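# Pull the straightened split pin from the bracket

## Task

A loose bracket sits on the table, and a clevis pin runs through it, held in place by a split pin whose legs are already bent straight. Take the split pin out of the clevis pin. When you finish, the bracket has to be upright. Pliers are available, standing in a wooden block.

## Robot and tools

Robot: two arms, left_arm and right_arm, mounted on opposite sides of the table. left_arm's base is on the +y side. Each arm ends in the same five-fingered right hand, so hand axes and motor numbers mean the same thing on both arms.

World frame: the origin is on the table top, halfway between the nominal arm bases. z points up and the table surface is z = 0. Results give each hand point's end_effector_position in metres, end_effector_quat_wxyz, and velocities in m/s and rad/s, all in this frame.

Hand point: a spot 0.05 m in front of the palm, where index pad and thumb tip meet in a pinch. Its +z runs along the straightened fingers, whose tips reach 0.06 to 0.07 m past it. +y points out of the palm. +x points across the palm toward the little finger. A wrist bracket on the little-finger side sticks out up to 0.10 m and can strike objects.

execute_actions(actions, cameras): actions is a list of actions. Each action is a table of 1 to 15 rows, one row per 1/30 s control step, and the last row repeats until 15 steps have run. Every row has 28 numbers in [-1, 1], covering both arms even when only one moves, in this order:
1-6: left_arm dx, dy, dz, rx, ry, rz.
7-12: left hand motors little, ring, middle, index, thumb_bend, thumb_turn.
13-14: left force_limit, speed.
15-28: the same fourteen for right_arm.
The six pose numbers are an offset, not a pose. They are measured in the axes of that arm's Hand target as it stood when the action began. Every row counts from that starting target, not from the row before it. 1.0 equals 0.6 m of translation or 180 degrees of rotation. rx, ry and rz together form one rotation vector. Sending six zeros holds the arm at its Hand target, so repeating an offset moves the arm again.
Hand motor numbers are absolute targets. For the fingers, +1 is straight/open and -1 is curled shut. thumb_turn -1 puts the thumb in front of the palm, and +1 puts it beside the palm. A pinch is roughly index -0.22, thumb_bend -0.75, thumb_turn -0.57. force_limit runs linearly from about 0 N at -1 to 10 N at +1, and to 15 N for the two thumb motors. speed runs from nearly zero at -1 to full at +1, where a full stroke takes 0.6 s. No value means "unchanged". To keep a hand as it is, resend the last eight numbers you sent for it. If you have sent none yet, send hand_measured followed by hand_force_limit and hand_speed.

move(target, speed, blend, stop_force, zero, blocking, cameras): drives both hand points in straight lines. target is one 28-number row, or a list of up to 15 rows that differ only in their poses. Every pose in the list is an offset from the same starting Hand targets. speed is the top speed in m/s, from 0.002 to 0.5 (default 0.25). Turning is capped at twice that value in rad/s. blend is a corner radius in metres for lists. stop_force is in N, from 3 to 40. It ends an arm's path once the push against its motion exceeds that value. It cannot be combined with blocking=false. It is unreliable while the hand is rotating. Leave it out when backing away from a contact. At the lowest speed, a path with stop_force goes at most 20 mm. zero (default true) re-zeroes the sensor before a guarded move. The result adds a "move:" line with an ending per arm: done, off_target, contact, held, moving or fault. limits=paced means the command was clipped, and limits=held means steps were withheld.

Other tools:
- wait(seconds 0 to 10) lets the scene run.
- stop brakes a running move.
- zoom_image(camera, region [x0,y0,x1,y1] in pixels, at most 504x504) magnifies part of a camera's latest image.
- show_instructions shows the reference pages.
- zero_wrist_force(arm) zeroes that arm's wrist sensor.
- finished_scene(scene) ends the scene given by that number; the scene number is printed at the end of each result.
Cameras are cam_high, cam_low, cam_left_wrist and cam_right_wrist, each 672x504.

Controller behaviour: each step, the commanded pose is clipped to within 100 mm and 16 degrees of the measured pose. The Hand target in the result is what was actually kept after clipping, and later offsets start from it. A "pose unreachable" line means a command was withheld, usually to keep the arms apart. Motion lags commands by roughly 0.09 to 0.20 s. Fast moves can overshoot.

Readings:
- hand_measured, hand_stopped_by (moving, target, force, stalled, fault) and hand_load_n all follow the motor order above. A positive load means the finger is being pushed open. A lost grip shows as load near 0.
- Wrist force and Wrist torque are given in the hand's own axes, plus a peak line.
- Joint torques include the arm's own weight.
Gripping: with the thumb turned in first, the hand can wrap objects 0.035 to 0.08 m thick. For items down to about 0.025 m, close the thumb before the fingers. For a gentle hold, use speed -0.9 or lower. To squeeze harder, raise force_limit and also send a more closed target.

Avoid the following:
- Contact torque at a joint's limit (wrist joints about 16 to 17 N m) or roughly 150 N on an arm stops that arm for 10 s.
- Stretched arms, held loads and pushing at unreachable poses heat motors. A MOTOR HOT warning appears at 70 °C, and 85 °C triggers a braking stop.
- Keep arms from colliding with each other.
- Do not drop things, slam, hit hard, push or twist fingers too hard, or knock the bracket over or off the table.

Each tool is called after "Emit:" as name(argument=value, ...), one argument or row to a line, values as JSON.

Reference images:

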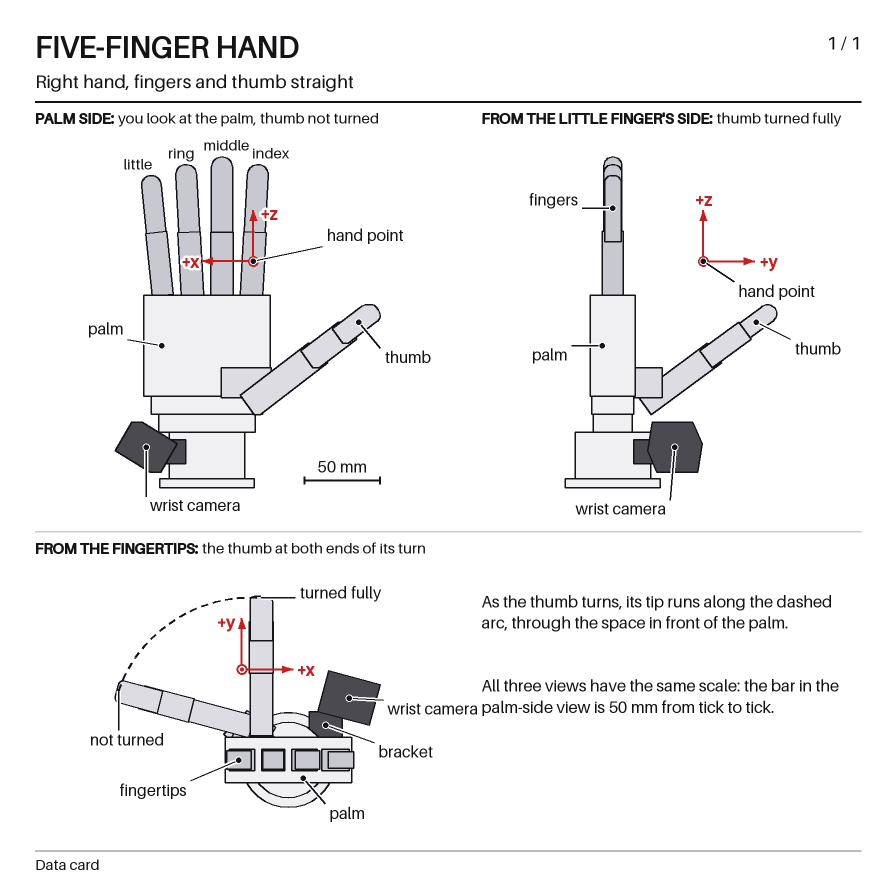

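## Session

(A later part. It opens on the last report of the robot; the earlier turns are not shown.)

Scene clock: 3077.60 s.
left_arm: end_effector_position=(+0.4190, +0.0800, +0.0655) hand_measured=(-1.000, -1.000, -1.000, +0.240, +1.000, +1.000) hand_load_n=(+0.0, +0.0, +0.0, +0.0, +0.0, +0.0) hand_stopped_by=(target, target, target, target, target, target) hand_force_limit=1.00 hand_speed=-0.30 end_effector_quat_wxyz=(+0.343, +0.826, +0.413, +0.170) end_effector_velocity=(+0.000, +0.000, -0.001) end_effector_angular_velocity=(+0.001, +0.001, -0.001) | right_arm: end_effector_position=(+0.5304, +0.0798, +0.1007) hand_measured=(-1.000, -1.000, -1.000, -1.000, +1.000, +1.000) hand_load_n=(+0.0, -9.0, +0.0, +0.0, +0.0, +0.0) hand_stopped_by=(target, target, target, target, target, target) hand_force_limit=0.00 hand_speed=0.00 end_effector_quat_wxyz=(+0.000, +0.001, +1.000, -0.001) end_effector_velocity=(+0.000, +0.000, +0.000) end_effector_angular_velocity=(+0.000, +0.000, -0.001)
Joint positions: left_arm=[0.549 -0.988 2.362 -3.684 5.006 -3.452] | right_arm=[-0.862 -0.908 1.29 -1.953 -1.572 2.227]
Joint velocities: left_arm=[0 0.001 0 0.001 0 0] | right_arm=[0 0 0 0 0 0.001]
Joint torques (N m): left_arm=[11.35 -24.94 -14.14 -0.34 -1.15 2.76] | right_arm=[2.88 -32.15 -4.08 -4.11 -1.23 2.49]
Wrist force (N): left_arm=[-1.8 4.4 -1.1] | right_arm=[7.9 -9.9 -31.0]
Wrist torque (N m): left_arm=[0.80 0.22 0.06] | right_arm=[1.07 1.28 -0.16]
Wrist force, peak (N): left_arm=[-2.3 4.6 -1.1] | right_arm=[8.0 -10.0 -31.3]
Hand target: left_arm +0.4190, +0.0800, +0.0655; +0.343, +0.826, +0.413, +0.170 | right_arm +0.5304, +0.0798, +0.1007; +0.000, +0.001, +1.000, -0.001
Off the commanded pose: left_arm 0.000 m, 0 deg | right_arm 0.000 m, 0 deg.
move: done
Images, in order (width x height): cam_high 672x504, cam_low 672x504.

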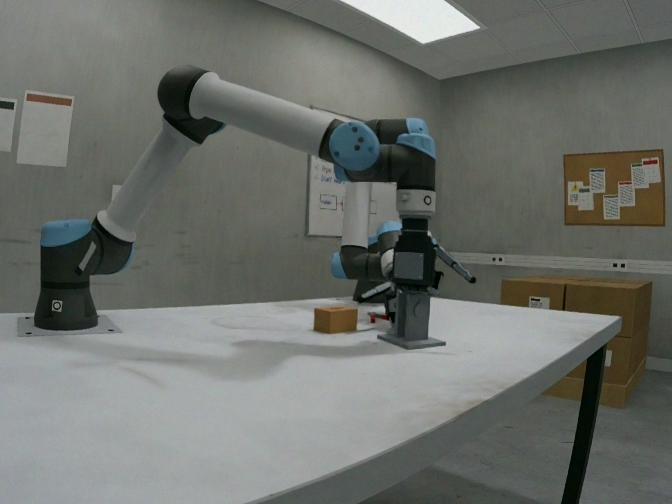

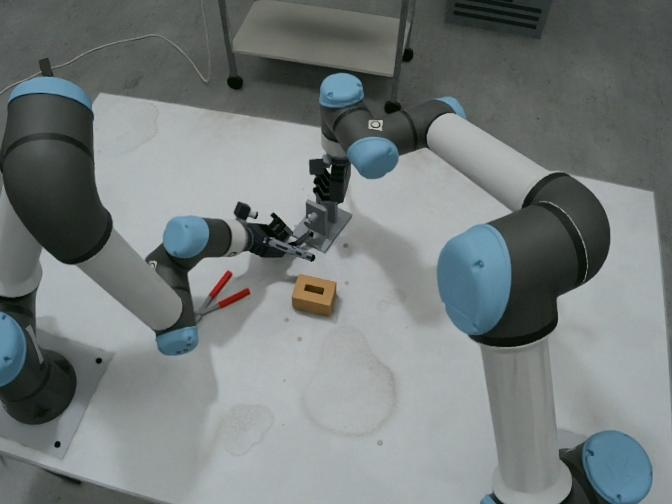

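Emit:
move(
  target=[0,0.0059,0.0059,0,0,0,-1,-1,-1,0.24,1,1,1,-0.3,0,0,0,0,0,0,-1,-1,-1,-1,1,1,0,0],
  speed=0.015,
  stop_force=3,
  cameras=[],
)

Emit:
move(
  target=[0,0.0118,-0.0118,0,0,0,-1,-1,-1,0.24,1,1,1,-0.3,0,0,0,0,0,0,-1,-1,-1,-1,1,1,0,0],
  speed=0.01,
  stop_force=7,
  cameras=["cam_low","cam_high"],
)

Emit:
zoom_image(
  camera="cam_low",
  region=[270, 190, 350, 250],
)

Scene clock: 3086.20 s.
left_arm: end_effector_position=(+0.4230, +0.0770, +0.0655) hand_measured=(-1.000, -1.000, -1.000, +0.240, +1.000, +1.000) hand_load_n=(+0.0, +0.0, +0.0, +0.0, +0.0, +0.0) hand_stopped_by=(target, target, target, target, target, target) hand_force_limit=1.00 hand_speed=-0.30 end_effector_quat_wxyz=(+0.343, +0.826, +0.413, +0.170) end_effector_velocity=(+0.000, +0.000, -0.001) end_effector_angular_velocity=(+0.001, +0.000, +0.000) | right_arm: end_effector_position=(+0.5304, +0.0798, +0.1007) hand_measured=(-1.000, -1.000, -1.000, -1.000, +1.000, +1.000) hand_load_n=(+0.0, -8.5, +0.0, +0.0, +0.0, +0.0) hand_stopped_by=(target, target, target, target, target, target) hand_force_limit=0.00 hand_speed=0.00 end_effector_quat_wxyz=(+0.000, +0.001, +1.000, -0.001) end_effector_velocity=(+0.000, +0.000, +0.000) end_effector_angular_velocity=(+0.001, +0.000, -0.002)
Joint positions: left_arm=[0.555 -0.984 2.348 -3.675 5.003 -3.448] | right_arm=[-0.862 -0.908 1.29 -1.953 -1.572 2.227]
Joint velocities: left_arm=[0 0.001 0 -0.001 0.001 0] | right_arm=[0 0 0 0 0 0.001]
Joint torques (N m): left_arm=[11.09 -25.86 -13.5 -0.21 -0.89 2.75] | right_arm=[3.54 -32.08 -4.42 -4.11 -1.32 2.43]
Wrist force (N): left_arm=[-2.3 4.1 -1.0] | right_arm=[8.0 -9.9 -31.0]
Wrist torque (N m): left_arm=[0.76 0.29 0.02] | right_arm=[1.06 1.26 -0.15]
Wrist force, peak (N): left_arm=[-2.3 4.6 -1.2] | right_arm=[8.3 -10.0 -31.2]
Hand target: left_arm +0.4230, +0.0770, +0.0655; +0.343, +0.826, +0.413, +0.170 | right_arm +0.5304, +0.0798, +0.1007; +0.000, +0.001, +1.000, -0.001
Off the commanded pose: left_arm 0.000 m, 0 deg | right_arm 0.000 m, 0 deg.
move: done
No camera images: "cameras" was empty.

Scene clock: 3087.60 s.
left_arm: end_effector_position=(+0.4230, +0.0770, +0.0686) hand_measured=(-1.000, -1.000, -1.000, +0.240, +1.000, +1.000) hand_load_n=(+0.0, +0.0, +0.0, +5.0, -0.5, +0.0) hand_stopped_by=(target, target, target, target, target, target) hand_force_limit=1.00 hand_speed=-0.30 end_effector_quat_wxyz=(+0.343, +0.826, +0.413, +0.170) end_effector_velocity=(+0.000, +0.000, -0.001) end_effector_angular_velocity=(+0.001, +0.001, +0.000) | right_arm: end_effector_position=(+0.5304, +0.0798, +0.1007) hand_measured=(-1.000, -1.000, -1.000, -1.000, +1.000, +1.000) hand_load_n=(+0.0, -8.0, +0.0, +0.0, +0.0, +0.0) hand_stopped_by=(target, target, target, target, target, target) hand_force_limit=0.00 hand_speed=0.00 end_effector_quat_wxyz=(+0.000, +0.001, +1.000, -0.001) end_effector_velocity=(+0.000, +0.000, +0.000) end_effector_angular_velocity=(+0.001, +0.000, +0.001)
Joint positions: left_arm=[0.555 -0.994 2.349 -3.665 5.003 -3.448] | right_arm=[-0.862 -0.908 1.29 -1.953 -1.572 2.227]
Joint velocities: left_arm=[0 0.002 0 0 0 0] | right_arm=[0 0 0 0 0 0]
Joint torques (N m): left_arm=[7.95 -30.68 -17.19 -8.17 0.23 1.98] | right_arm=[3.53 -32.05 -4.43 0.84 -1.39 2.51]
Wrist force (N): left_arm=[-1.8 0.4 3.8] | right_arm=[4.2 -6.6 -27.8]
Wrist torque (N m): left_arm=[0.79 0.23 0.05] | right_arm=[0.93 1.13 -0.14]
Wrist force, peak (N): left_arm=[-1.9 -0.5 5.7] | right_arm=[8.1 -10.0 -31.1]
Hand target: left_arm +0.4230, +0.0770, +0.0686; +0.343, +0.826, +0.413, +0.170 | right_arm +0.5304, +0.0798, +0.1007; +0.000, +0.001, +1.000, -0.001
Off the commanded pose: left_arm 0.007 m, 0 deg | right_arm 0.000 m, 0 deg.
move: contact (left_arm)
Images, in order (width x height): cam_high 672x504, cam_low 672x504.

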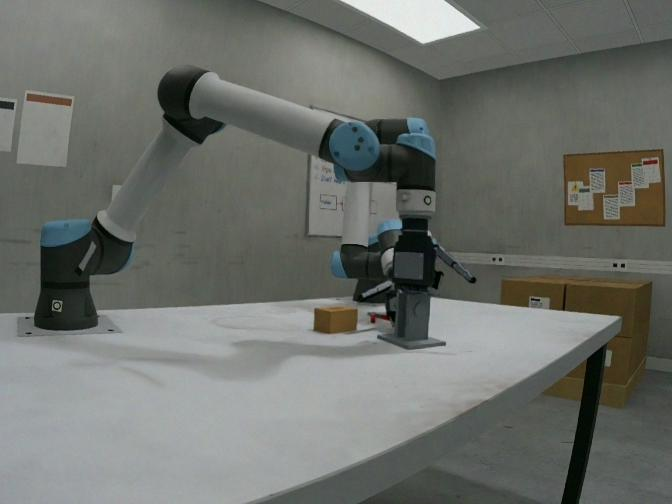

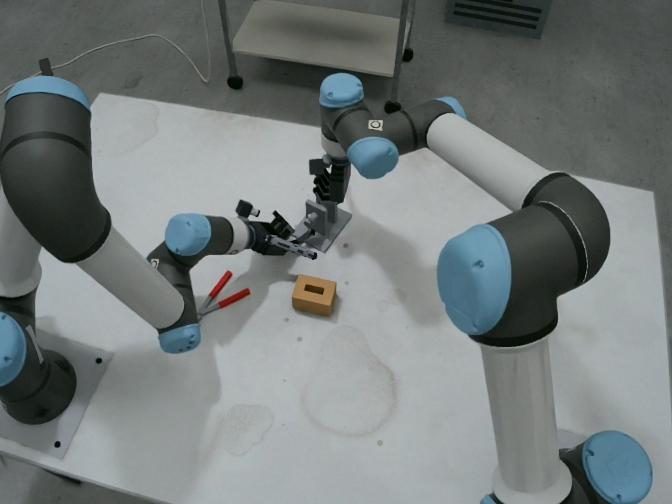

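Scaled by 6.300 from the camera's 672x504 image, which has a finer 960x720 frame.

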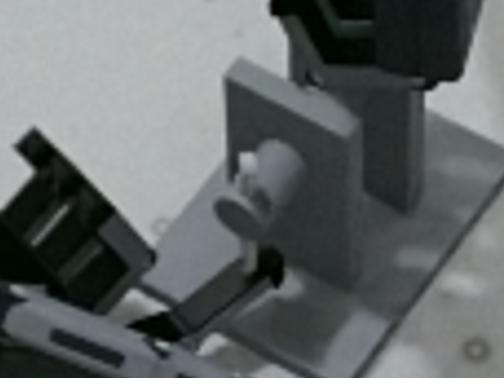

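Emit:
move(
  target=[0,0.0236,-0.0236,0,0,0,-1,-1,-1,0.24,1,1,1,-0.3,0,0,0,0,0,0,-1,-1,-1,-1,1,1,0,0],
  speed=0.008,
  stop_force=10,
  cameras=["cam_low","cam_high"],
)

Emit:
zoom_image(
  camera="cam_low",
  region=[270, 190, 350, 250],
)

Scene clock: 3092.80 s.
left_arm: end_effector_position=(+0.4230, +0.0770, +0.0704) hand_measured=(-1.000, -1.000, -1.000, +0.242, +1.000, +1.000) hand_load_n=(+0.0, +0.0, +0.0, +13.5, +0.0, +0.0) hand_stopped_by=(target, target, target, target, target, target) hand_force_limit=1.00 hand_speed=-0.30 end_effector_quat_wxyz=(+0.342, +0.826, +0.413, +0.170) end_effector_velocity=(+0.000, +0.000, +0.000) end_effector_angular_velocity=(+0.000, +0.000, +0.000) | right_arm: end_effector_position=(+0.5304, +0.0798, +0.1007) hand_measured=(-1.000, -1.000, -1.000, -1.000, +1.000, +1.000) hand_load_n=(+0.0, -8.0, +0.0, +0.0, +0.0, +0.0) hand_stopped_by=(target, target, target, target, target, target) hand_force_limit=0.00 hand_speed=0.00 end_effector_quat_wxyz=(+0.000, +0.001, +1.000, -0.001) end_effector_velocity=(+0.000, +0.000, +0.000) end_effector_angular_velocity=(+0.000, +0.000, -0.002)
Joint positions: left_arm=[0.555 -1 2.349 -3.66 5.003 -3.448] | right_arm=[-0.862 -0.908 1.29 -1.953 -1.572 2.227]
Joint velocities: left_arm=[0 0.002 -0.001 -0.001 0 0] | right_arm=[-0.001 0 0 0 0 0.002]
Joint torques (N m): left_arm=[3.96 -35.56 -20.32 -11.85 1.9 0.97] | right_arm=[3.16 -31.4 -4.9 0.73 -1.36 2.37]
Wrist force (N): left_arm=[-1.5 -5.0 11.8] | right_arm=[0.2 -3.0 -24.5]
Wrist torque (N m): left_arm=[0.82 0.34 0.04] | right_arm=[0.82 0.97 -0.12]
Wrist force, peak (N): left_arm=[-1.0 -6.5 13.5] | right_arm=[4.1 -6.5 -28.0]
Hand target: left_arm +0.4230, +0.0770, +0.0704; +0.342, +0.826, +0.413, +0.170 | right_arm +0.5304, +0.0798, +0.1007; +0.000, +0.001, +1.000, -0.001
Off the commanded pose: left_arm 0.018 m, 0 deg | right_arm 0.000 m, 0 deg.
move: contact (left_arm)
Images, in order (width x height): cam_high 672x504, cam_low 672x504.

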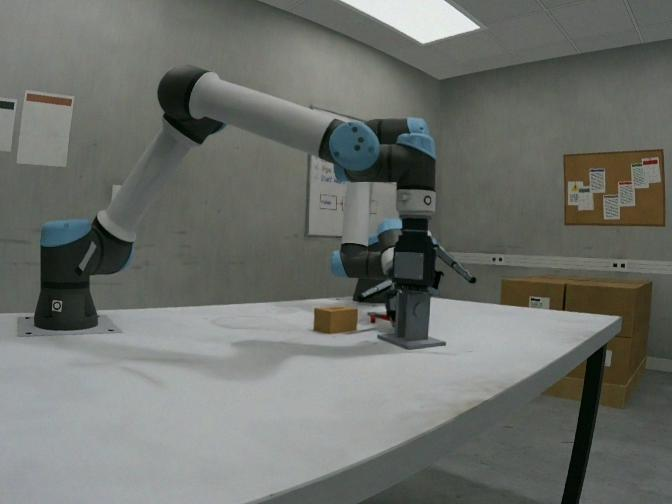

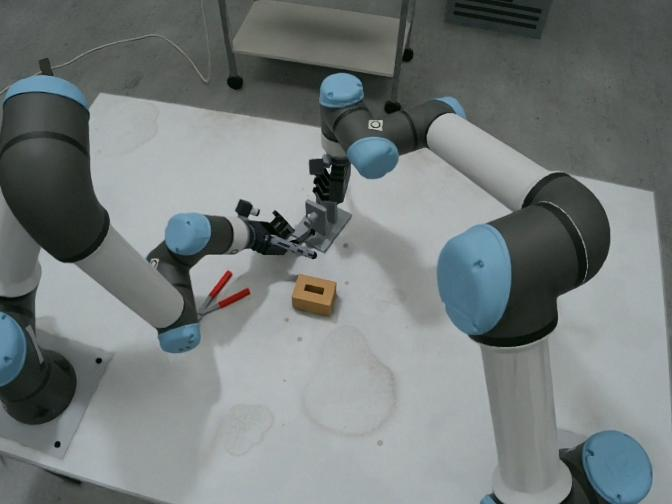

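Scaled by 6.300 from the camera's 672x504 image, which has a finer 960x720 frame.

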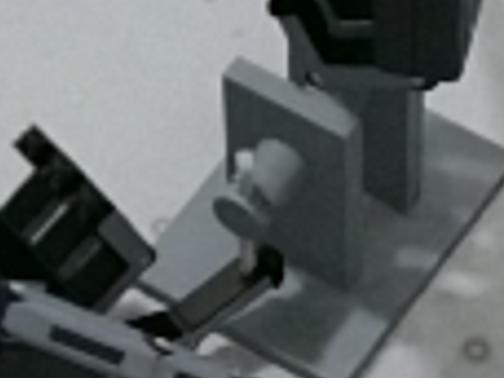

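Emit:
move(
  target=[0,0.0236,-0.0236,0,0,0,-1,-1,-1,0.24,1,1,1,-0.3,0,0,0,0,0,0,-1,-1,-1,-1,1,1,0,0],
  speed=0.006,
  stop_force=7,
  cameras=["cam_low","cam_high"],
)

Emit:
zoom_image(
  camera="cam_low",
  region=[270, 190, 350, 250],
)

Emit:
zoom_image(
  camera="cam_high",
  region=[365, 280, 445, 350],
)

Scene clock: 3109.77 s.
left_arm: end_effector_position=(+0.4230, +0.0770, +0.0905) hand_measured=(-1.000, -1.000, -1.000, +0.240, +1.000, +1.000) hand_load_n=(+0.0, +0.5, +0.0, +0.0, +0.0, +0.0) hand_stopped_by=(target, target, target, target, target, target) hand_force_limit=1.00 hand_speed=-0.30 end_effector_quat_wxyz=(+0.342, +0.826, +0.413, +0.170) end_effector_velocity=(+0.000, +0.000, +0.000) end_effector_angular_velocity=(+0.000, +0.000, -0.001) | right_arm: end_effector_position=(+0.5304, +0.0798, +0.1007) hand_measured=(-1.000, -1.000, -1.000, -1.000, +1.000, +1.000) hand_load_n=(+0.0, -5.5, +0.0, +0.0, +0.0, +0.0) hand_stopped_by=(target, target, target, target, target, target) hand_force_limit=0.00 hand_speed=0.00 end_effector_quat_wxyz=(+0.000, +0.001, +1.000, -0.001) end_effector_velocity=(+0.000, +0.000, +0.000) end_effector_angular_velocity=(+0.000, +0.001, +0.000)
Joint positions: left_arm=[0.555 -1.065 2.352 -3.598 5.003 -3.448] | right_arm=[-0.862 -0.908 1.29 -1.953 -1.572 2.227]
Joint velocities: left_arm=[0 0 0 0.001 0 0] | right_arm=[0 0 0 0 0 0]
Joint torques (N m): left_arm=[10.92 -41.7 -2.35 -0.17 -0.95 2.33] | right_arm=[2.19 -44.23 -18.76 -1.23 -1.45 1.03]
Wrist force (N): left_arm=[-3.0 4.5 -0.7] | right_arm=[-0.1 0.7 -16.2]
Wrist torque (N m): left_arm=[0.80 0.38 -0.03] | right_arm=[0.57 0.63 0.02]
Wrist force, peak (N): left_arm=[-1.0 -8.2 16.6] | right_arm=[0.3 -3.1 -24.7]
Hand target: left_arm +0.4230, +0.0770, +0.0905; +0.342, +0.826, +0.413, +0.170 | right_arm +0.5304, +0.0798, +0.1007; +0.000, +0.001, +1.000, -0.001
Off the commanded pose: left_arm 0.000 m, 0 deg | right_arm 0.000 m, 0 deg.
move: done
Images, in order (width x height): cam_high 672x504, cam_low 672x504.

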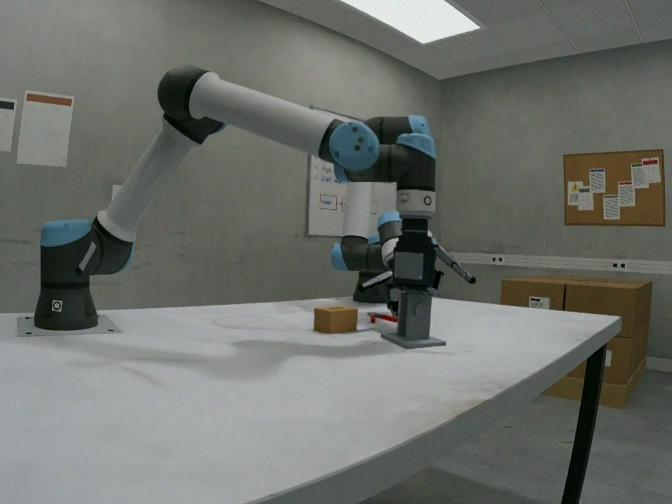

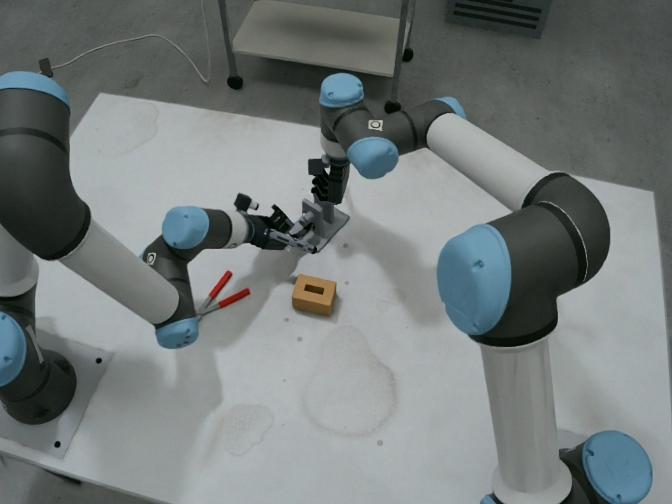

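Scaled by 6.300 from the camera's 672x504 image, which has a finer 960x720 frame.

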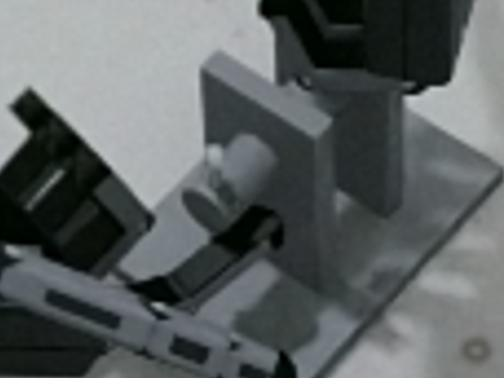

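Scaled by 6.300 from the camera's 672x504 image, which has a finer 960x720 frame.

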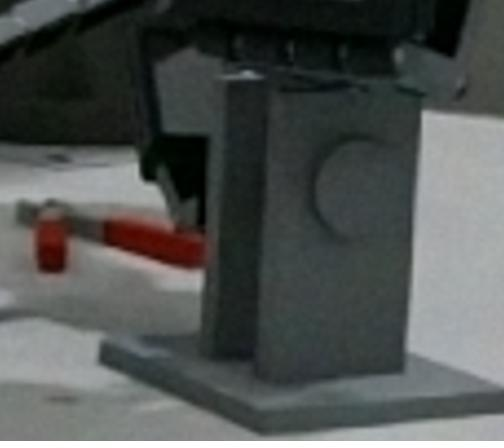

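Emit:
move(
  target=[0,-0.085,-0.085,0,0,0,-1,-1,-1,0.24,1,1,1,-0.3,0,0,0,0,0,0,-1,-1,-1,-1,1,1,0,0],
  speed=0.04,
  stop_force=5,
  cameras=["cam_low","cam_high"],
)

Emit:
zoom_image(
  camera="cam_low",
  region=[270, 180, 360, 250],
)

Emit:
zoom_image(
  camera="cam_high",
  region=[365, 280, 445, 350],
)

Scene clock: 3181.60 s.
left_arm: end_effector_position=(+0.3653, +0.1202, +0.0904) hand_measured=(-1.000, -1.000, -1.000, +0.240, +1.000, +1.000) hand_load_n=(+0.0, +0.0, +0.0, +0.0, +0.0, +0.0) hand_stopped_by=(target, target, target, target, target, target) hand_force_limit=1.00 hand_speed=-0.30 end_effector_quat_wxyz=(+0.342, +0.826, +0.413, +0.170) end_effector_velocity=(+0.000, +0.000, +0.001) end_effector_angular_velocity=(-0.001, -0.001, +0.000) | right_arm: end_effector_position=(+0.5304, +0.0798, +0.1007) hand_measured=(-1.000, -1.000, -1.000, -1.000, +1.000, +1.000) hand_load_n=(+0.0, -5.5, +0.0, +0.0, +0.0, +0.0) hand_stopped_by=(target, target, target, target, target, target) hand_force_limit=0.00 hand_speed=0.00 end_effector_quat_wxyz=(+0.000, +0.001, +1.000, -0.001) end_effector_velocity=(+0.000, +0.000, +0.000) end_effector_angular_velocity=(+0.000, +0.000, +0.002)
Joint positions: left_arm=[0.462 -1.133 2.557 -3.712 5.064 -3.521] | right_arm=[-0.862 -0.908 1.29 -1.953 -1.572 2.227]
Joint velocities: left_arm=[0 -0.001 0 0 0 0] | right_arm=[0 0 0 0.001 0 -0.001]
Joint torques (N m): left_arm=[-7.69 -35.09 2.38 -5.9 1.73 -2.63] | right_arm=[-0.49 -44.25 -13.07 -2.1 -1.38 -0.38]
Wrist force (N): left_arm=[-3.4 4.7 -0.8] | right_arm=[-0.2 0.6 -16.2]
Wrist torque (N m): left_arm=[0.85 0.48 -0.02] | right_arm=[0.55 0.64 0.02]
Wrist force, peak (N): left_arm=[-3.4 4.9 -1.1] | right_arm=[-0.1 0.9 -16.4]
Hand target: left_arm +0.3653, +0.1202, +0.0904; +0.342, +0.826, +0.413, +0.170 | right_arm +0.5304, +0.0798, +0.1007; +0.000, +0.001, +1.000, -0.001
Off the commanded pose: left_arm 0.000 m, 0 deg | right_arm 0.000 m, 0 deg.
move: done
Images, in order (width x height): cam_high 672x504, cam_low 672x504.

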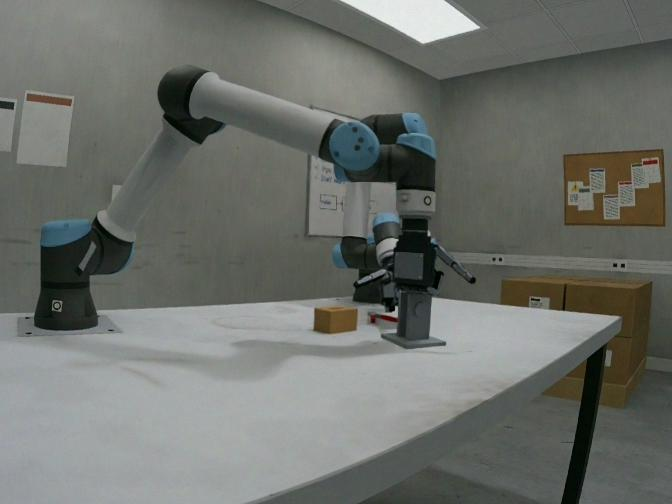

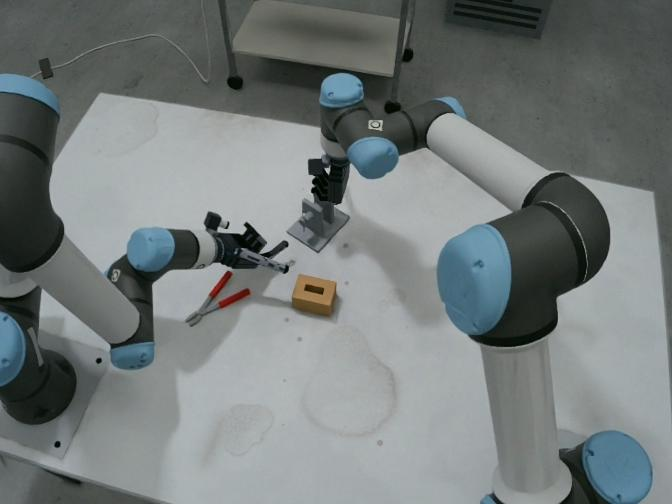

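Scaled by 5.600 from the camera's 672x504 image, which has a finer 960x720 frame.

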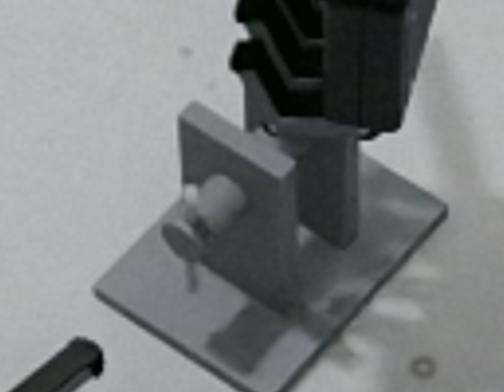

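Scaled by 6.300 from the camera's 672x504 image, which has a finer 960x720 frame.

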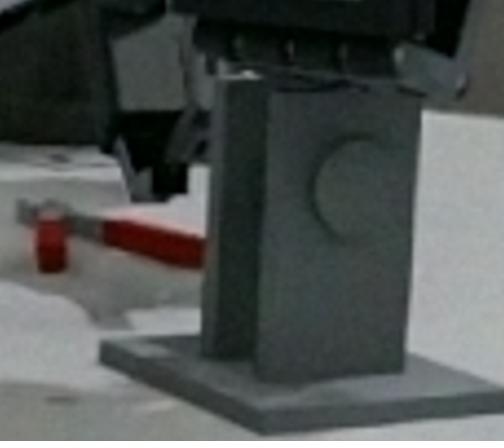

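Emit:
zoom_image(
  camera="cam_low",
  region=[290, 200, 330, 240],
)

Emit:
zoom_image(
  camera="cam_left_wrist",
  region=[200, 100, 500, 400],
)

Scaled by 12.600 from the camera's 672x504 image, which has a finer 960x720 frame.

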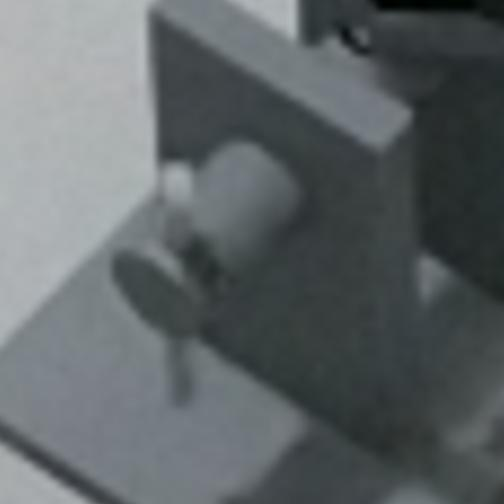

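This scene's latest camera images include none from cam_left_wrist. They are from: cam_high, cam_low. cam_left_wrist's image comes with the result of a call that names it in "cameras".

Emit:
move(
  target=[0,0.3535,-0.3535,0,0,0,-1,-1,-1,0.24,1,1,1,-0.3,0,0,0,0,0,0,-1,-1,-1,-1,1,1,0,0],
  speed=0.2,
  cameras=["cam_low"],
)

Scene clock: 3196.47 s.
left_arm: end_effector_position=(+0.3655, +0.1207, +0.3909) hand_measured=(-1.000, -1.000, -1.000, +0.240, +1.000, +1.000) hand_load_n=(+0.0, +0.0, +0.0, +0.0, +0.0, +0.0) hand_stopped_by=(target, target, target, target, target, target) hand_force_limit=1.00 hand_speed=-0.30 end_effector_quat_wxyz=(+0.342, +0.826, +0.413, +0.170) end_effector_velocity=(+0.000, +0.000, +0.000) end_effector_angular_velocity=(+0.001, +0.000, +0.000) | right_arm: end_effector_position=(+0.5304, +0.0798, +0.1007) hand_measured=(-1.000, -1.000, -1.000, -1.000, +1.000, +1.000) hand_load_n=(+0.0, -5.5, +0.0, +0.0, +0.0, +0.0) hand_stopped_by=(target, target, target, target, target, target) hand_force_limit=0.00 hand_speed=0.00 end_effector_quat_wxyz=(+0.000, +0.001, +1.000, -0.001) end_effector_velocity=(+0.000, +0.000, +0.000) end_effector_angular_velocity=(-0.001, +0.001, +0.001)
Joint positions: left_arm=[0.463 -1.909 2.176 -2.556 5.063 -3.52] | right_arm=[-0.862 -0.908 1.29 -1.953 -1.572 2.227]
Joint velocities: left_arm=[0 -0.001 -0.002 0.004 0.001 0] | right_arm=[0 0 0 0.001 0 -0.001]
Joint torques (N m): left_arm=[-7.3 -17.23 -32.27 0.02 1.93 -2.72] | right_arm=[-1.74 -44.14 -8.67 -2.07 -1.19 -1.59]
Wrist force (N): left_arm=[-3.3 4.3 -0.9] | right_arm=[-0.3 0.7 -16.1]
Wrist torque (N m): left_arm=[0.76 0.45 -0.03] | right_arm=[0.56 0.66 0.01]
Wrist force, peak (N): left_arm=[-3.5 5.0 -0.8] | right_arm=[0.0 0.5 -16.5]
Hand target: left_arm +0.3655, +0.1207, +0.3910; +0.342, +0.826, +0.413, +0.170 | right_arm +0.5304, +0.0798, +0.1007; +0.000, +0.001, +1.000, -0.001
Off the commanded pose: left_arm 0.001 m, 0 deg | right_arm 0.000 m, 0 deg.
move: done
Images, in order (width x height): cam_low 672x504.

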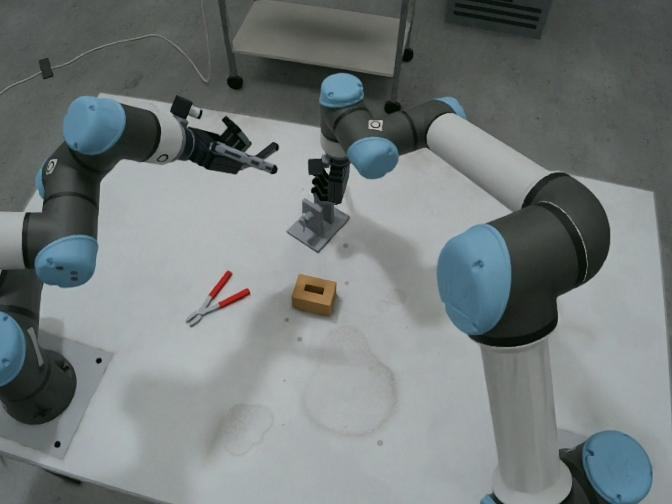

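Emit:
move(
  target=[0.163,0.0165,-0.101,-0.25,0,0,-1,-1,-1,0.24,1,1,1,-0.3,0,0,0,0,0,0,-1,-1,-1,-1,1,1,0,0],
  speed=0.3,
  cameras=[],
)

Emit:
move(
  target=[0,0,0,0,0.594,0,-1,-1,-1,0.24,1,1,1,-0.3,0,0,0,0,0,0,-1,-1,-1,-1,1,1,0,0],
  speed=0.3,
  cameras=["cam_low"],
)

Scene clock: 3211.47 s.
left_arm: end_effector_position=(+0.3957, +0.2203, +0.4406) hand_measured=(-1.000, -1.000, -1.000, +0.240, +1.000, +1.000) hand_load_n=(+0.0, +0.0, +0.0, +0.0, +0.0, +0.0) hand_stopped_by=(target, target, target, target, target, target) hand_force_limit=1.00 hand_speed=-0.30 end_effector_quat_wxyz=(+0.633, +0.633, +0.316, +0.316) end_effector_velocity=(+0.000, +0.000, +0.000) end_effector_angular_velocity=(-0.002, -0.002, -0.001) | right_arm: end_effector_position=(+0.5304, +0.0798, +0.1007) hand_measured=(-1.000, -1.000, -1.000, -1.000, +1.000, +1.000) hand_load_n=(+0.0, -5.5, +0.0, +0.0, +0.0, +0.0) hand_stopped_by=(target, target, target, target, target, target) hand_force_limit=0.00 hand_speed=0.00 end_effector_quat_wxyz=(+0.000, +0.001, +1.000, -0.001) end_effector_velocity=(-0.001, +0.000, +0.000) end_effector_angular_velocity=(-0.001, +0.001, +0.001)
Joint positions: left_arm=[0.696 -1.572 2.47 -4.039 4.99 -3.143] | right_arm=[-0.862 -0.908 1.29 -1.953 -1.572 2.227]
Joint velocities: left_arm=[0.001 0.003 0 -0.006 -0.002 0] | right_arm=[0 0 0 0.002 0 -0.001]
Joint torques (N m): left_arm=[11.13 -8.12 -22.95 -4.36 -1.6 2.62] | right_arm=[-3.65 -43.64 -6.02 -1.92 -0.95 -2.07]
Wrist force (N): left_arm=[-2.7 4.1 -0.7] | right_arm=[0.0 0.6 -16.1]
Wrist torque (N m): left_arm=[0.71 0.31 0.04] | right_arm=[0.54 0.62 0.02]
Wrist force, peak (N): left_arm=[-3.6 4.7 -1.0] | right_arm=[-0.3 0.7 -16.5]
Hand target: left_arm +0.3957, +0.2203, +0.4406; +0.633, +0.632, +0.316, +0.316 | right_arm +0.5304, +0.0798, +0.1007; +0.000, +0.001, +1.000, -0.001
Off the commanded pose: left_arm 0.000 m, 0 deg | right_arm 0.000 m, 0 deg.
move: done
No camera images: "cameras" was empty.

Scene clock: 3214.90 s.
left_arm: end_effector_position=(+0.3969, +0.2204, +0.4403) hand_measured=(-1.000, -1.000, -1.000, +0.240, +1.000, +1.000) hand_load_n=(+0.0, +0.0, +0.0, +0.0, +0.0, +0.0) hand_stopped_by=(target, target, target, target, target, target) hand_force_limit=1.00 hand_speed=-0.30 end_effector_quat_wxyz=(+0.458, +0.458, +0.539, +0.539) end_effector_velocity=(+0.000, +0.000, +0.000) end_effector_angular_velocity=(-0.001, +0.000, -0.001) | right_arm: end_effector_position=(+0.5304, +0.0798, +0.1007) hand_measured=(-1.000, -1.000, -1.000, -1.000, +1.000, +1.000) hand_load_n=(+0.0, -6.0, +0.0, +0.0, +0.0, +0.0) hand_stopped_by=(target, target, target, target, target, target) hand_force_limit=0.00 hand_speed=0.00 end_effector_quat_wxyz=(+0.000, +0.001, +1.000, -0.001) end_effector_velocity=(+0.000, +0.000, +0.000) end_effector_angular_velocity=(+0.000, +0.000, +0.002)
Joint positions: left_arm=[0.211 -1.399 2.273 -4.007 6.282 -3.15] | right_arm=[-0.862 -0.908 1.29 -1.953 -1.572 2.227]
Joint velocities: left_arm=[0 -0.001 0 0 0 0] | right_arm=[0.001 0 0 0 0 -0.001]
Joint torques (N m): left_arm=[11.79 -26.11 -11.61 1.92 1.36 2.6] | right_arm=[-5.04 -44.29 -6.76 -1.91 -0.91 -2.13]
Wrist force (N): left_arm=[-2.8 3.8 -0.4] | right_arm=[-0.2 0.5 -16.3]
Wrist torque (N m): left_arm=[0.63 0.31 -0.01] | right_arm=[0.54 0.64 0.01]
Wrist force, peak (N): left_arm=[-3.1 4.2 -0.5] | right_arm=[0.0 0.7 -16.4]
Hand target: left_arm +0.3958, +0.2202, +0.4403; +0.378, +0.378, +0.598, +0.597 | right_arm +0.5304, +0.0798, +0.1007; +0.000, +0.001, +1.000, -0.001
Off the commanded pose: left_arm 0.001 m, 61 deg; orientation clipped | right_arm 0.000 m, 0 deg.
joint sent to its limit (left arm) — joint 5 (wrist 2), upper limit. The joint targets are off in orientation, not in position.
move: off_target (left_arm); limits=paced
Images, in order (width x height): cam_low 672x504.

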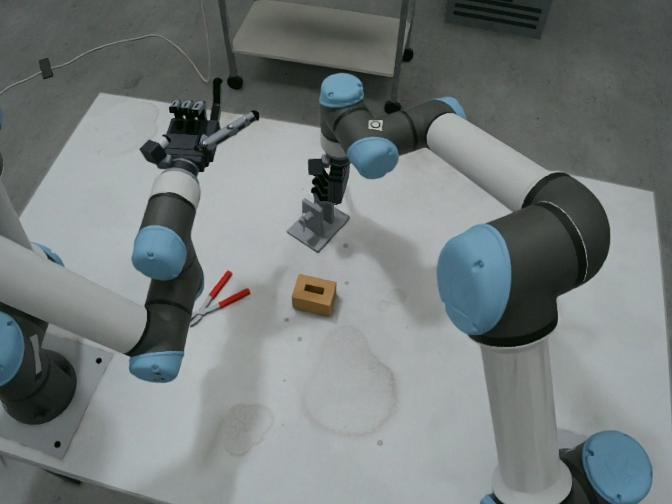

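Emit:
move(
  target=[0.188,0.017,-0.087,0,-0.753,0,-1,-1,-1,0.24,1,1,1,-0.3,0,0,0,0,0,0,-1,-1,-1,-1,1,1,0,0],
  speed=0.3,
  cameras=["cam_low"],
)

Scene clock: 3231.80 s.
left_arm: end_effector_position=(+0.3092, +0.2945, +0.4495) hand_measured=(-1.000, -1.000, -1.000, +0.240, +1.000, +1.000) hand_load_n=(+0.0, +0.0, +0.0, +0.5, +0.0, +0.0) hand_stopped_by=(target, target, target, target, target, target) hand_force_limit=1.00 hand_speed=-0.30 end_effector_quat_wxyz=(+0.705, +0.705, -0.058, -0.058) end_effector_velocity=(+0.000, +0.000, +0.000) end_effector_angular_velocity=(+0.000, -0.001, +0.001) | right_arm: end_effector_position=(+0.5304, +0.0798, +0.1007) hand_measured=(-1.000, -1.000, -1.000, -1.000, +1.000, +1.000) hand_load_n=(+0.0, -5.5, +0.0, +0.0, +0.0, +0.0) hand_stopped_by=(target, target, target, target, target, target) hand_force_limit=0.00 hand_speed=0.00 end_effector_quat_wxyz=(+0.000, +0.001, +1.000, -0.001) end_effector_velocity=(+0.000, +0.000, +0.000) end_effector_angular_velocity=(+0.000, +0.000, +0.001)
Joint positions: left_arm=[1.36 -1.276 2.068 -3.931 3.235 -3.139] | right_arm=[-0.862 -0.908 1.29 -1.953 -1.572 2.227]
Joint velocities: left_arm=[0 -0.001 0 0 0 0] | right_arm=[0 0 0 0 0.001 -0.001]
Joint torques (N m): left_arm=[1.27 -38.01 -5.83 -2.9 0.47 2.55] | right_arm=[-7.36 -43.99 -7.79 -1.82 -0.73 -2]
Wrist force (N): left_arm=[-3.0 4.2 -0.6] | right_arm=[-0.2 0.6 -16.2]
Wrist torque (N m): left_arm=[0.74 0.33 0.03] | right_arm=[0.55 0.65 0.02]
Wrist force, peak (N): left_arm=[-4.3 4.2 -0.4] | right_arm=[0.0 0.6 -16.4]
Hand target: left_arm +0.3091, +0.2945, +0.4495; +0.705, +0.705, -0.058, -0.058 | right_arm +0.5304, +0.0798, +0.1007; +0.000, +0.001, +1.000, -0.001
Off the commanded pose: left_arm 0.010 m, 11 deg | right_arm 0.000 m, 0 deg.
move: held (left_arm; a check stopped the path); limits=held
pose unreachable (left arm): on one or more control steps of this call, first in action 0 (counted from 0), this arm could not follow its commanded pose, so it was not sent that pose on those steps. It may still have moved: this result reports where it is.
cause: moving toward the commanded pose would bring two parts of the arm too close to each other (joints 4 (wrist 1) to 6 (wrist 3) lie between them).
Images, in order (width x height): cam_low 672x504.

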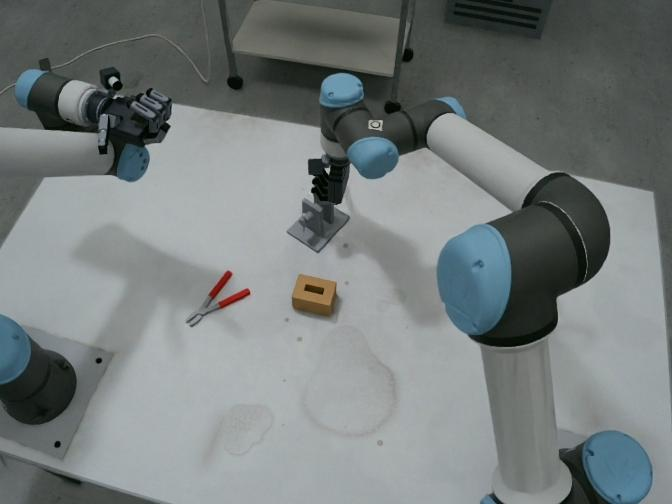

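Emit:
move(
  target=[0.093,0.333,0.153,0,0.2744,0,-1,-1,-1,0.24,1,1,1,-0.3,0,0,0,0,0,0,-1,-1,-1,-1,1,1,0,0],
  speed=0.3,
  cameras=[],
)

Emit:
move(
  target=[0,0,0,0,0,0.98,-1,-1,-1,0.24,1,1,1,-0.3,0,0,0,0,0,0,-1,-1,-1,-1,1,1,0,0],
  speed=0.4,
  cameras=["cam_low"],
)

Scene clock: 3255.57 s.
left_arm: end_effector_position=(+0.3494, +0.1946, +0.6496) hand_measured=(-1.000, -1.000, -1.000, +0.240, +1.000, +1.000) hand_load_n=(+0.0, +0.0, +0.0, +0.0, +0.0, +0.0) hand_stopped_by=(target, target, target, target, target, target) hand_force_limit=1.00 hand_speed=-0.30 end_effector_quat_wxyz=(+0.664, +0.665, +0.242, +0.241) end_effector_velocity=(+0.001, -0.001, -0.001) end_effector_angular_velocity=(+0.002, +0.002, +0.001) | right_arm: end_effector_position=(+0.5304, +0.0798, +0.1007) hand_measured=(-1.000, -1.000, -1.000, -1.000, +1.000, +1.000) hand_load_n=(+0.0, -5.5, +0.0, +0.0, +0.0, +0.0) hand_stopped_by=(target, target, target, target, target, target) hand_force_limit=0.00 hand_speed=0.00 end_effector_quat_wxyz=(+0.000, +0.001, +1.000, -0.001) end_effector_velocity=(+0.000, +0.000, +0.000) end_effector_angular_velocity=(+0.001, -0.001, +0.000)
Joint positions: left_arm=[0.718 -1.928 2.109 -3.322 4.739 -3.143] | right_arm=[-0.862 -0.908 1.29 -1.953 -1.572 2.227]
Joint velocities: left_arm=[-0.002 0.002 0 0.001 0.003 0] | right_arm=[0 0 0 -0.001 0 0]
Joint torques (N m): left_arm=[-8.49 -14.55 -29.65 0.91 1.33 -2.31] | right_arm=[-9.45 -43.83 -8.6 -1.81 -0.51 -2.15]
Wrist force (N): left_arm=[-3.1 3.6 -0.7] | right_arm=[-0.2 0.6 -16.1]
Wrist torque (N m): left_arm=[0.61 0.35 0.01] | right_arm=[0.54 0.64 0.02]
Wrist force, peak (N): left_arm=[-3.8 4.0 -0.7] | right_arm=[0.0 0.6 -16.5]
Hand target: left_arm +0.3494, +0.1946, +0.6496; +0.664, +0.665, +0.242, +0.241 | right_arm +0.5304, +0.0798, +0.1007; +0.000, +0.001, +1.000, -0.001
Off the commanded pose: left_arm 0.000 m, 0 deg | right_arm 0.000 m, 0 deg.
move: done
No camera images: "cameras" was empty.

Scene clock: 3260.27 s.
left_arm: end_effector_position=(+0.3495, +0.1947, +0.6496) hand_measured=(-1.000, -1.000, -1.000, +0.240, +1.000, +1.000) hand_load_n=(+0.0, +0.0, +0.0, +0.0, +0.0, -0.5) hand_stopped_by=(target, target, target, target, target, target) hand_force_limit=1.00 hand_speed=-0.30 end_effector_quat_wxyz=(+0.220, -0.263, +0.657, -0.672) end_effector_velocity=(+0.000, +0.001, +0.000) end_effector_angular_velocity=(+0.001, -0.003, +0.000) | right_arm: end_effector_position=(+0.5304, +0.0798, +0.1007) hand_measured=(-1.000, -1.000, -1.000, -1.000, +1.000, +1.000) hand_load_n=(+0.0, -5.5, +0.0, +0.5, +0.0, +0.0) hand_stopped_by=(target, target, target, target, target, target) hand_force_limit=0.00 hand_speed=0.00 end_effector_quat_wxyz=(+0.000, +0.001, +1.000, -0.001) end_effector_velocity=(+0.000, +0.000, +0.001) end_effector_angular_velocity=(+0.001, -0.001, +0.001)
Joint positions: left_arm=[0.464 -1.996 1.836 -2.981 4.993 -0.065] | right_arm=[-0.862 -0.908 1.29 -1.953 -1.572 2.227]
Joint velocities: left_arm=[-0.001 -0.002 0.001 0 0.001 0.003] | right_arm=[0 0 0 -0.001 0 -0.001]
Joint torques (N m): left_arm=[-8.32 -12.82 -13.27 -4.73 1.46 2.95] | right_arm=[-11.03 -43.97 -9.19 -1.91 -0.48 -2.04]
Wrist force (N): left_arm=[-3.9 4.9 -1.2] | right_arm=[-0.2 0.8 -16.3]
Wrist torque (N m): left_arm=[0.85 0.53 -0.11] | right_arm=[0.59 0.64 0.02]
Wrist force, peak (N): left_arm=[-4.3 5.4 -1.0] | right_arm=[-0.2 0.5 -16.4]
Hand target: left_arm +0.3495, +0.1947, +0.6496; +0.220, -0.263, +0.657, -0.672 | right_arm +0.5304, +0.0798, +0.1007; +0.000, +0.001, +1.000, -0.001
Off the commanded pose: left_arm 0.000 m, 0 deg | right_arm 0.000 m, 0 deg.
move: done
Images, in order (width x height): cam_low 672x504.

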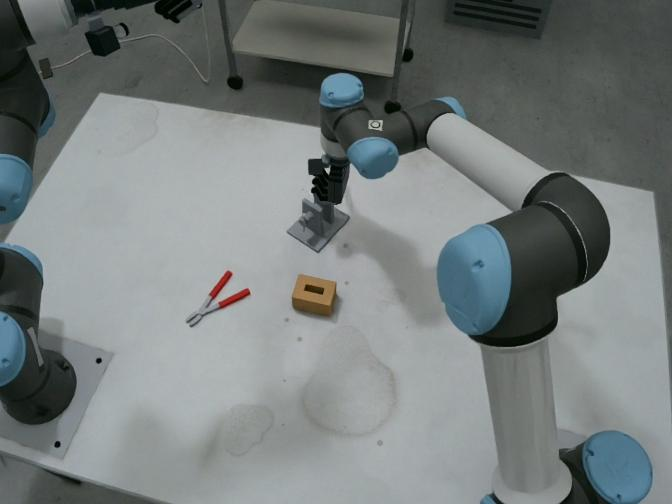

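Emit:
move(
  target=[0,0,0,0.5,0,0,-1,-1,-1,0.24,1,1,1,-0.3,0,0,0,0,0,0,-1,-1,-1,-1,1,1,0,0],
  speed=0.4,
  cameras=["cam_low"],
)

Scene clock: 3266.93 s.
left_arm: end_effector_position=(+0.3495, +0.1946, +0.6493) hand_measured=(-1.000, -1.000, -1.000, +0.240, +1.000, +1.000) hand_load_n=(+0.0, +0.0, +0.0, +0.0, +0.0, +0.0) hand_stopped_by=(target, target, target, target, target, target) hand_force_limit=1.00 hand_speed=-0.30 end_effector_quat_wxyz=(+0.342, -0.030, -0.010, -0.939) end_effector_velocity=(+0.000, +0.000, +0.000) end_effector_angular_velocity=(-0.002, -0.002, +0.000) | right_arm: end_effector_position=(+0.5304, +0.0798, +0.1007) hand_measured=(-1.000, -1.000, -1.000, -1.000, +1.000, +1.000) hand_load_n=(+0.0, -5.5, +0.0, +0.0, +0.0, +0.0) hand_stopped_by=(target, target, target, target, target, target) hand_force_limit=0.00 hand_speed=0.00 end_effector_quat_wxyz=(+0.000, +0.001, +1.000, -0.001) end_effector_velocity=(-0.001, +0.000, -0.001) end_effector_angular_velocity=(-0.001, +0.002, +0.001)
Joint positions: left_arm=[0.546 -1.204 1.614 -5.134 4.775 0.2] | right_arm=[-0.862 -0.908 1.29 -1.953 -1.572 2.227]
Joint velocities: left_arm=[0 0.003 -0.004 -0.003 -0.001 0] | right_arm=[0 0 0 0.002 0 0]
Joint torques (N m): left_arm=[12.2 -27.87 -26.1 -0.08 -1.43 -2.54] | right_arm=[-12.36 -44.18 -10.34 -1.79 -0.09 -2.07]
Wrist force (N): left_arm=[-3.2 3.8 -0.8] | right_arm=[-0.2 0.9 -16.3]
Wrist torque (N m): left_arm=[0.69 0.28 0.01] | right_arm=[0.60 0.65 0.02]
Wrist force, peak (N): left_arm=[-5.2 4.7 -1.3] | right_arm=[-0.1 0.7 -16.4]
Hand target: left_arm +0.3495, +0.1946, +0.6493; -0.342, +0.030, +0.010, +0.939 | right_arm +0.5304, +0.0798, +0.1007; +0.000, +0.001, +1.000, -0.001
Off the commanded pose: left_arm 0.000 m, 0 deg | right_arm 0.000 m, 0 deg.
move: done
Images, in order (width x height): cam_low 672x504.

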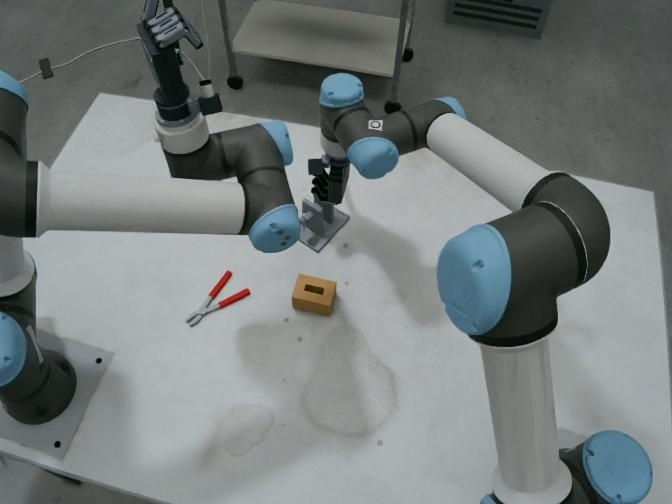

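Emit:
move(
  target=[0,0,0,-0.5,0,0,-1,-1,-1,0.24,1,1,1,-0.3,0,0,0,0,0,0,-1,-1,-1,-1,1,1,0,0],
  speed=0.4,
  cameras=[],
)

Emit:
move(
  target=[0,0,0,0,0,-0.98,-1,-1,-1,0.24,1,1,1,-0.3,0,0,0,0,0,0,-1,-1,-1,-1,1,1,0,0],
  speed=0.4,
  cameras=[],
)

Emit:
move(
  target=[0,-0.4,0,0.5,0,0,-1,-1,-1,0.24,1,1,1,-0.3,0,0,0,0,0,0,-1,-1,-1,-1,1,1,0,0],
  speed=0.4,
  cameras=["cam_low"],
)

Scene clock: 3283.10 s.
left_arm: end_effector_position=(+0.3495, +0.1947, +0.6496) hand_measured=(-1.000, -1.000, -1.000, +0.240, +1.000, +1.000) hand_load_n=(+0.0, +0.0, +0.0, +0.0, +0.0, +0.0) hand_stopped_by=(target, target, target, target, target, target) hand_force_limit=1.00 hand_speed=-0.30 end_effector_quat_wxyz=(+0.220, -0.263, +0.657, -0.672) end_effector_velocity=(+0.000, -0.001, +0.000) end_effector_angular_velocity=(+0.001, +0.001, -0.001) | right_arm: end_effector_position=(+0.5304, +0.0798, +0.1007) hand_measured=(-1.000, -1.000, -1.000, -1.000, +1.000, +1.000) hand_load_n=(+0.0, -5.5, +0.0, +0.0, +0.0, +0.0) hand_stopped_by=(target, target, target, target, target, target) hand_force_limit=0.00 hand_speed=0.00 end_effector_quat_wxyz=(+0.000, +0.001, +1.000, -0.001) end_effector_velocity=(+0.001, +0.000, +0.000) end_effector_angular_velocity=(+0.001, -0.001, -0.002)
Joint positions: left_arm=[0.464 -1.996 1.836 -2.981 4.993 -0.064] | right_arm=[-0.862 -0.908 1.29 -1.953 -1.572 2.227]
Joint velocities: left_arm=[0 0.001 -0.002 0.002 -0.001 -0.001] | right_arm=[-0.001 0 0 -0.001 0 0.001]
Joint torques (N m): left_arm=[10.61 3.96 -30.88 0.94 -1.1 -2.63] | right_arm=[-12.02 -44.01 -10.93 -1.69 0.1 -2.11]
Wrist force (N): left_arm=[-3.9 5.2 -1.3] | right_arm=[0.0 0.7 -16.3]
Wrist torque (N m): left_arm=[0.91 0.55 -0.10] | right_arm=[0.57 0.63 0.02]
Wrist force, peak (N): left_arm=[-3.1 6.3 -0.2] | right_arm=[-0.2 0.8 -16.4]
Hand target: left_arm +0.3495, +0.1947, +0.6496; +0.220, -0.263, +0.657, -0.672 | right_arm +0.5304, +0.0798, +0.1007; +0.000, +0.001, +1.000, -0.001
Off the commanded pose: left_arm 0.000 m, 0 deg | right_arm 0.000 m, 0 deg.
move: done
No camera images: "cameras" was empty.

Scene clock: 3287.80 s.
left_arm: end_effector_position=(+0.3494, +0.1946, +0.6496) hand_measured=(-1.000, -1.000, -1.000, +0.240, +1.000, +1.000) hand_load_n=(+0.0, +0.0, +0.0, +0.0, +0.0, +0.0) hand_stopped_by=(target, target, target, target, target, target) hand_force_limit=1.00 hand_speed=-0.30 end_effector_quat_wxyz=(+0.664, +0.665, +0.242, +0.241) end_effector_velocity=(-0.001, +0.001, +0.001) end_effector_angular_velocity=(-0.003, +0.001, +0.001) | right_arm: end_effector_position=(+0.5304, +0.0798, +0.1007) hand_measured=(-1.000, -1.000, -1.000, -1.000, +1.000, +1.000) hand_load_n=(+0.0, -5.5, +0.0, +0.0, +0.0, +0.0) hand_stopped_by=(target, target, target, target, target, target) hand_force_limit=0.00 hand_speed=0.00 end_effector_quat_wxyz=(+0.000, +0.001, +1.000, -0.001) end_effector_velocity=(+0.000, +0.001, +0.000) end_effector_angular_velocity=(+0.000, -0.001, +0.000)
Joint positions: left_arm=[0.718 -1.928 2.109 -3.322 4.739 -3.142] | right_arm=[-0.862 -0.908 1.29 -1.953 -1.572 2.227]
Joint velocities: left_arm=[-0.001 -0.003 0 0.001 0.002 -0.003] | right_arm=[0.001 0 0 -0.001 0 0.001]
Joint torques (N m): left_arm=[-9.31 -16.31 -14.01 -4.53 1.54 -2.78] | right_arm=[-11.99 -44.22 -12.46 -1.73 0.29 -1.99]
Wrist force (N): left_arm=[-2.9 3.7 -0.2] | right_arm=[0.0 0.5 -16.2]
Wrist torque (N m): left_arm=[0.60 0.31 0.01] | right_arm=[0.54 0.62 0.02]
Wrist force, peak (N): left_arm=[-4.1 5.4 -1.2] | right_arm=[0.0 0.7 -16.4]
Hand target: left_arm +0.3494, +0.1946, +0.6496; +0.664, +0.665, +0.242, +0.241 | right_arm +0.5304, +0.0798, +0.1007; +0.000, +0.001, +1.000, -0.001
Off the commanded pose: left_arm 0.000 m, 0 deg | right_arm 0.000 m, 0 deg.
move: done
No camera images: "cameras" was empty.

Scene clock: 3290.60 s.
left_arm: end_effector_position=(+0.3490, +0.1947, +0.4096) hand_measured=(-1.000, -1.000, -1.000, +0.240, +1.000, +1.000) hand_load_n=(+0.0, +0.0, +0.0, +0.0, +0.0, +0.0) hand_stopped_by=(target, target, target, target, target, target) hand_force_limit=1.00 hand_speed=-0.30 end_effector_quat_wxyz=(+0.000, +0.940, +0.342, -0.001) end_effector_velocity=(+0.000, +0.000, -0.001) end_effector_angular_velocity=(+0.004, +0.003, +0.000) | right_arm: end_effector_position=(+0.5304, +0.0798, +0.1007) hand_measured=(-1.000, -1.000, -1.000, -1.000, +1.000, +1.000) hand_load_n=(+0.0, -5.5, +0.0, +0.0, -0.5, +0.0) hand_stopped_by=(target, target, target, target, target, target) hand_force_limit=0.00 hand_speed=0.00 end_effector_quat_wxyz=(+0.000, +0.001, +1.000, -0.001) end_effector_velocity=(+0.000, +0.000, +0.000) end_effector_angular_velocity=(+0.000, +0.001, -0.002)
Joint positions: left_arm=[0.73 -1.702 1.507 -1.375 4.71 -3.157] | right_arm=[-0.862 -0.908 1.29 -1.953 -1.572 2.227]
Joint velocities: left_arm=[0 0.003 -0.002 0.003 0 0] | right_arm=[-0.001 0 0 0.001 0 0.001]
Joint torques (N m): left_arm=[11.28 -11.88 -30.64 0.15 -1.37 2.73] | right_arm=[-12 -44.01 -12.39 -1.77 0.38 -2.09]
Wrist force (N): left_arm=[-3.9 5.1 -1.2] | right_arm=[-0.3 0.7 -16.2]
Wrist torque (N m): left_arm=[0.87 0.61 -0.08] | right_arm=[0.57 0.66 0.01]
Wrist force, peak (N): left_arm=[-4.0 5.4 -1.4] | right_arm=[-0.1 0.7 -16.3]
Hand target: left_arm +0.3490, +0.1946, +0.4096; +0.000, +0.940, +0.342, -0.001 | right_arm +0.5304, +0.0798, +0.1007; +0.000, +0.001, +1.000, -0.001
Off the commanded pose: left_arm 0.000 m, 0 deg | right_arm 0.000 m, 0 deg.
move: done
Images, in order (width x height): cam_low 672x504.

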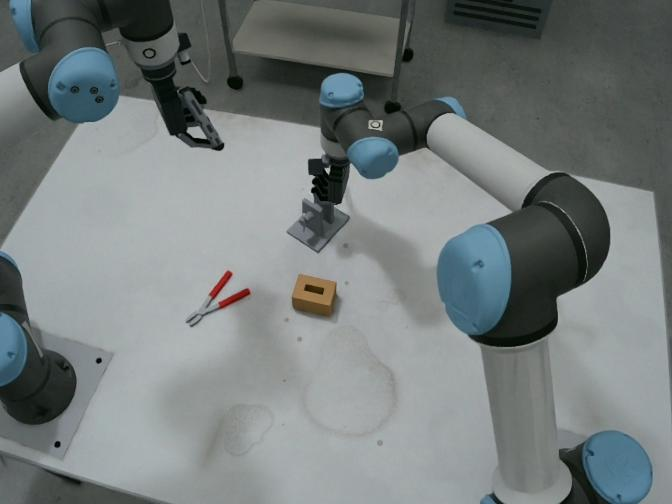

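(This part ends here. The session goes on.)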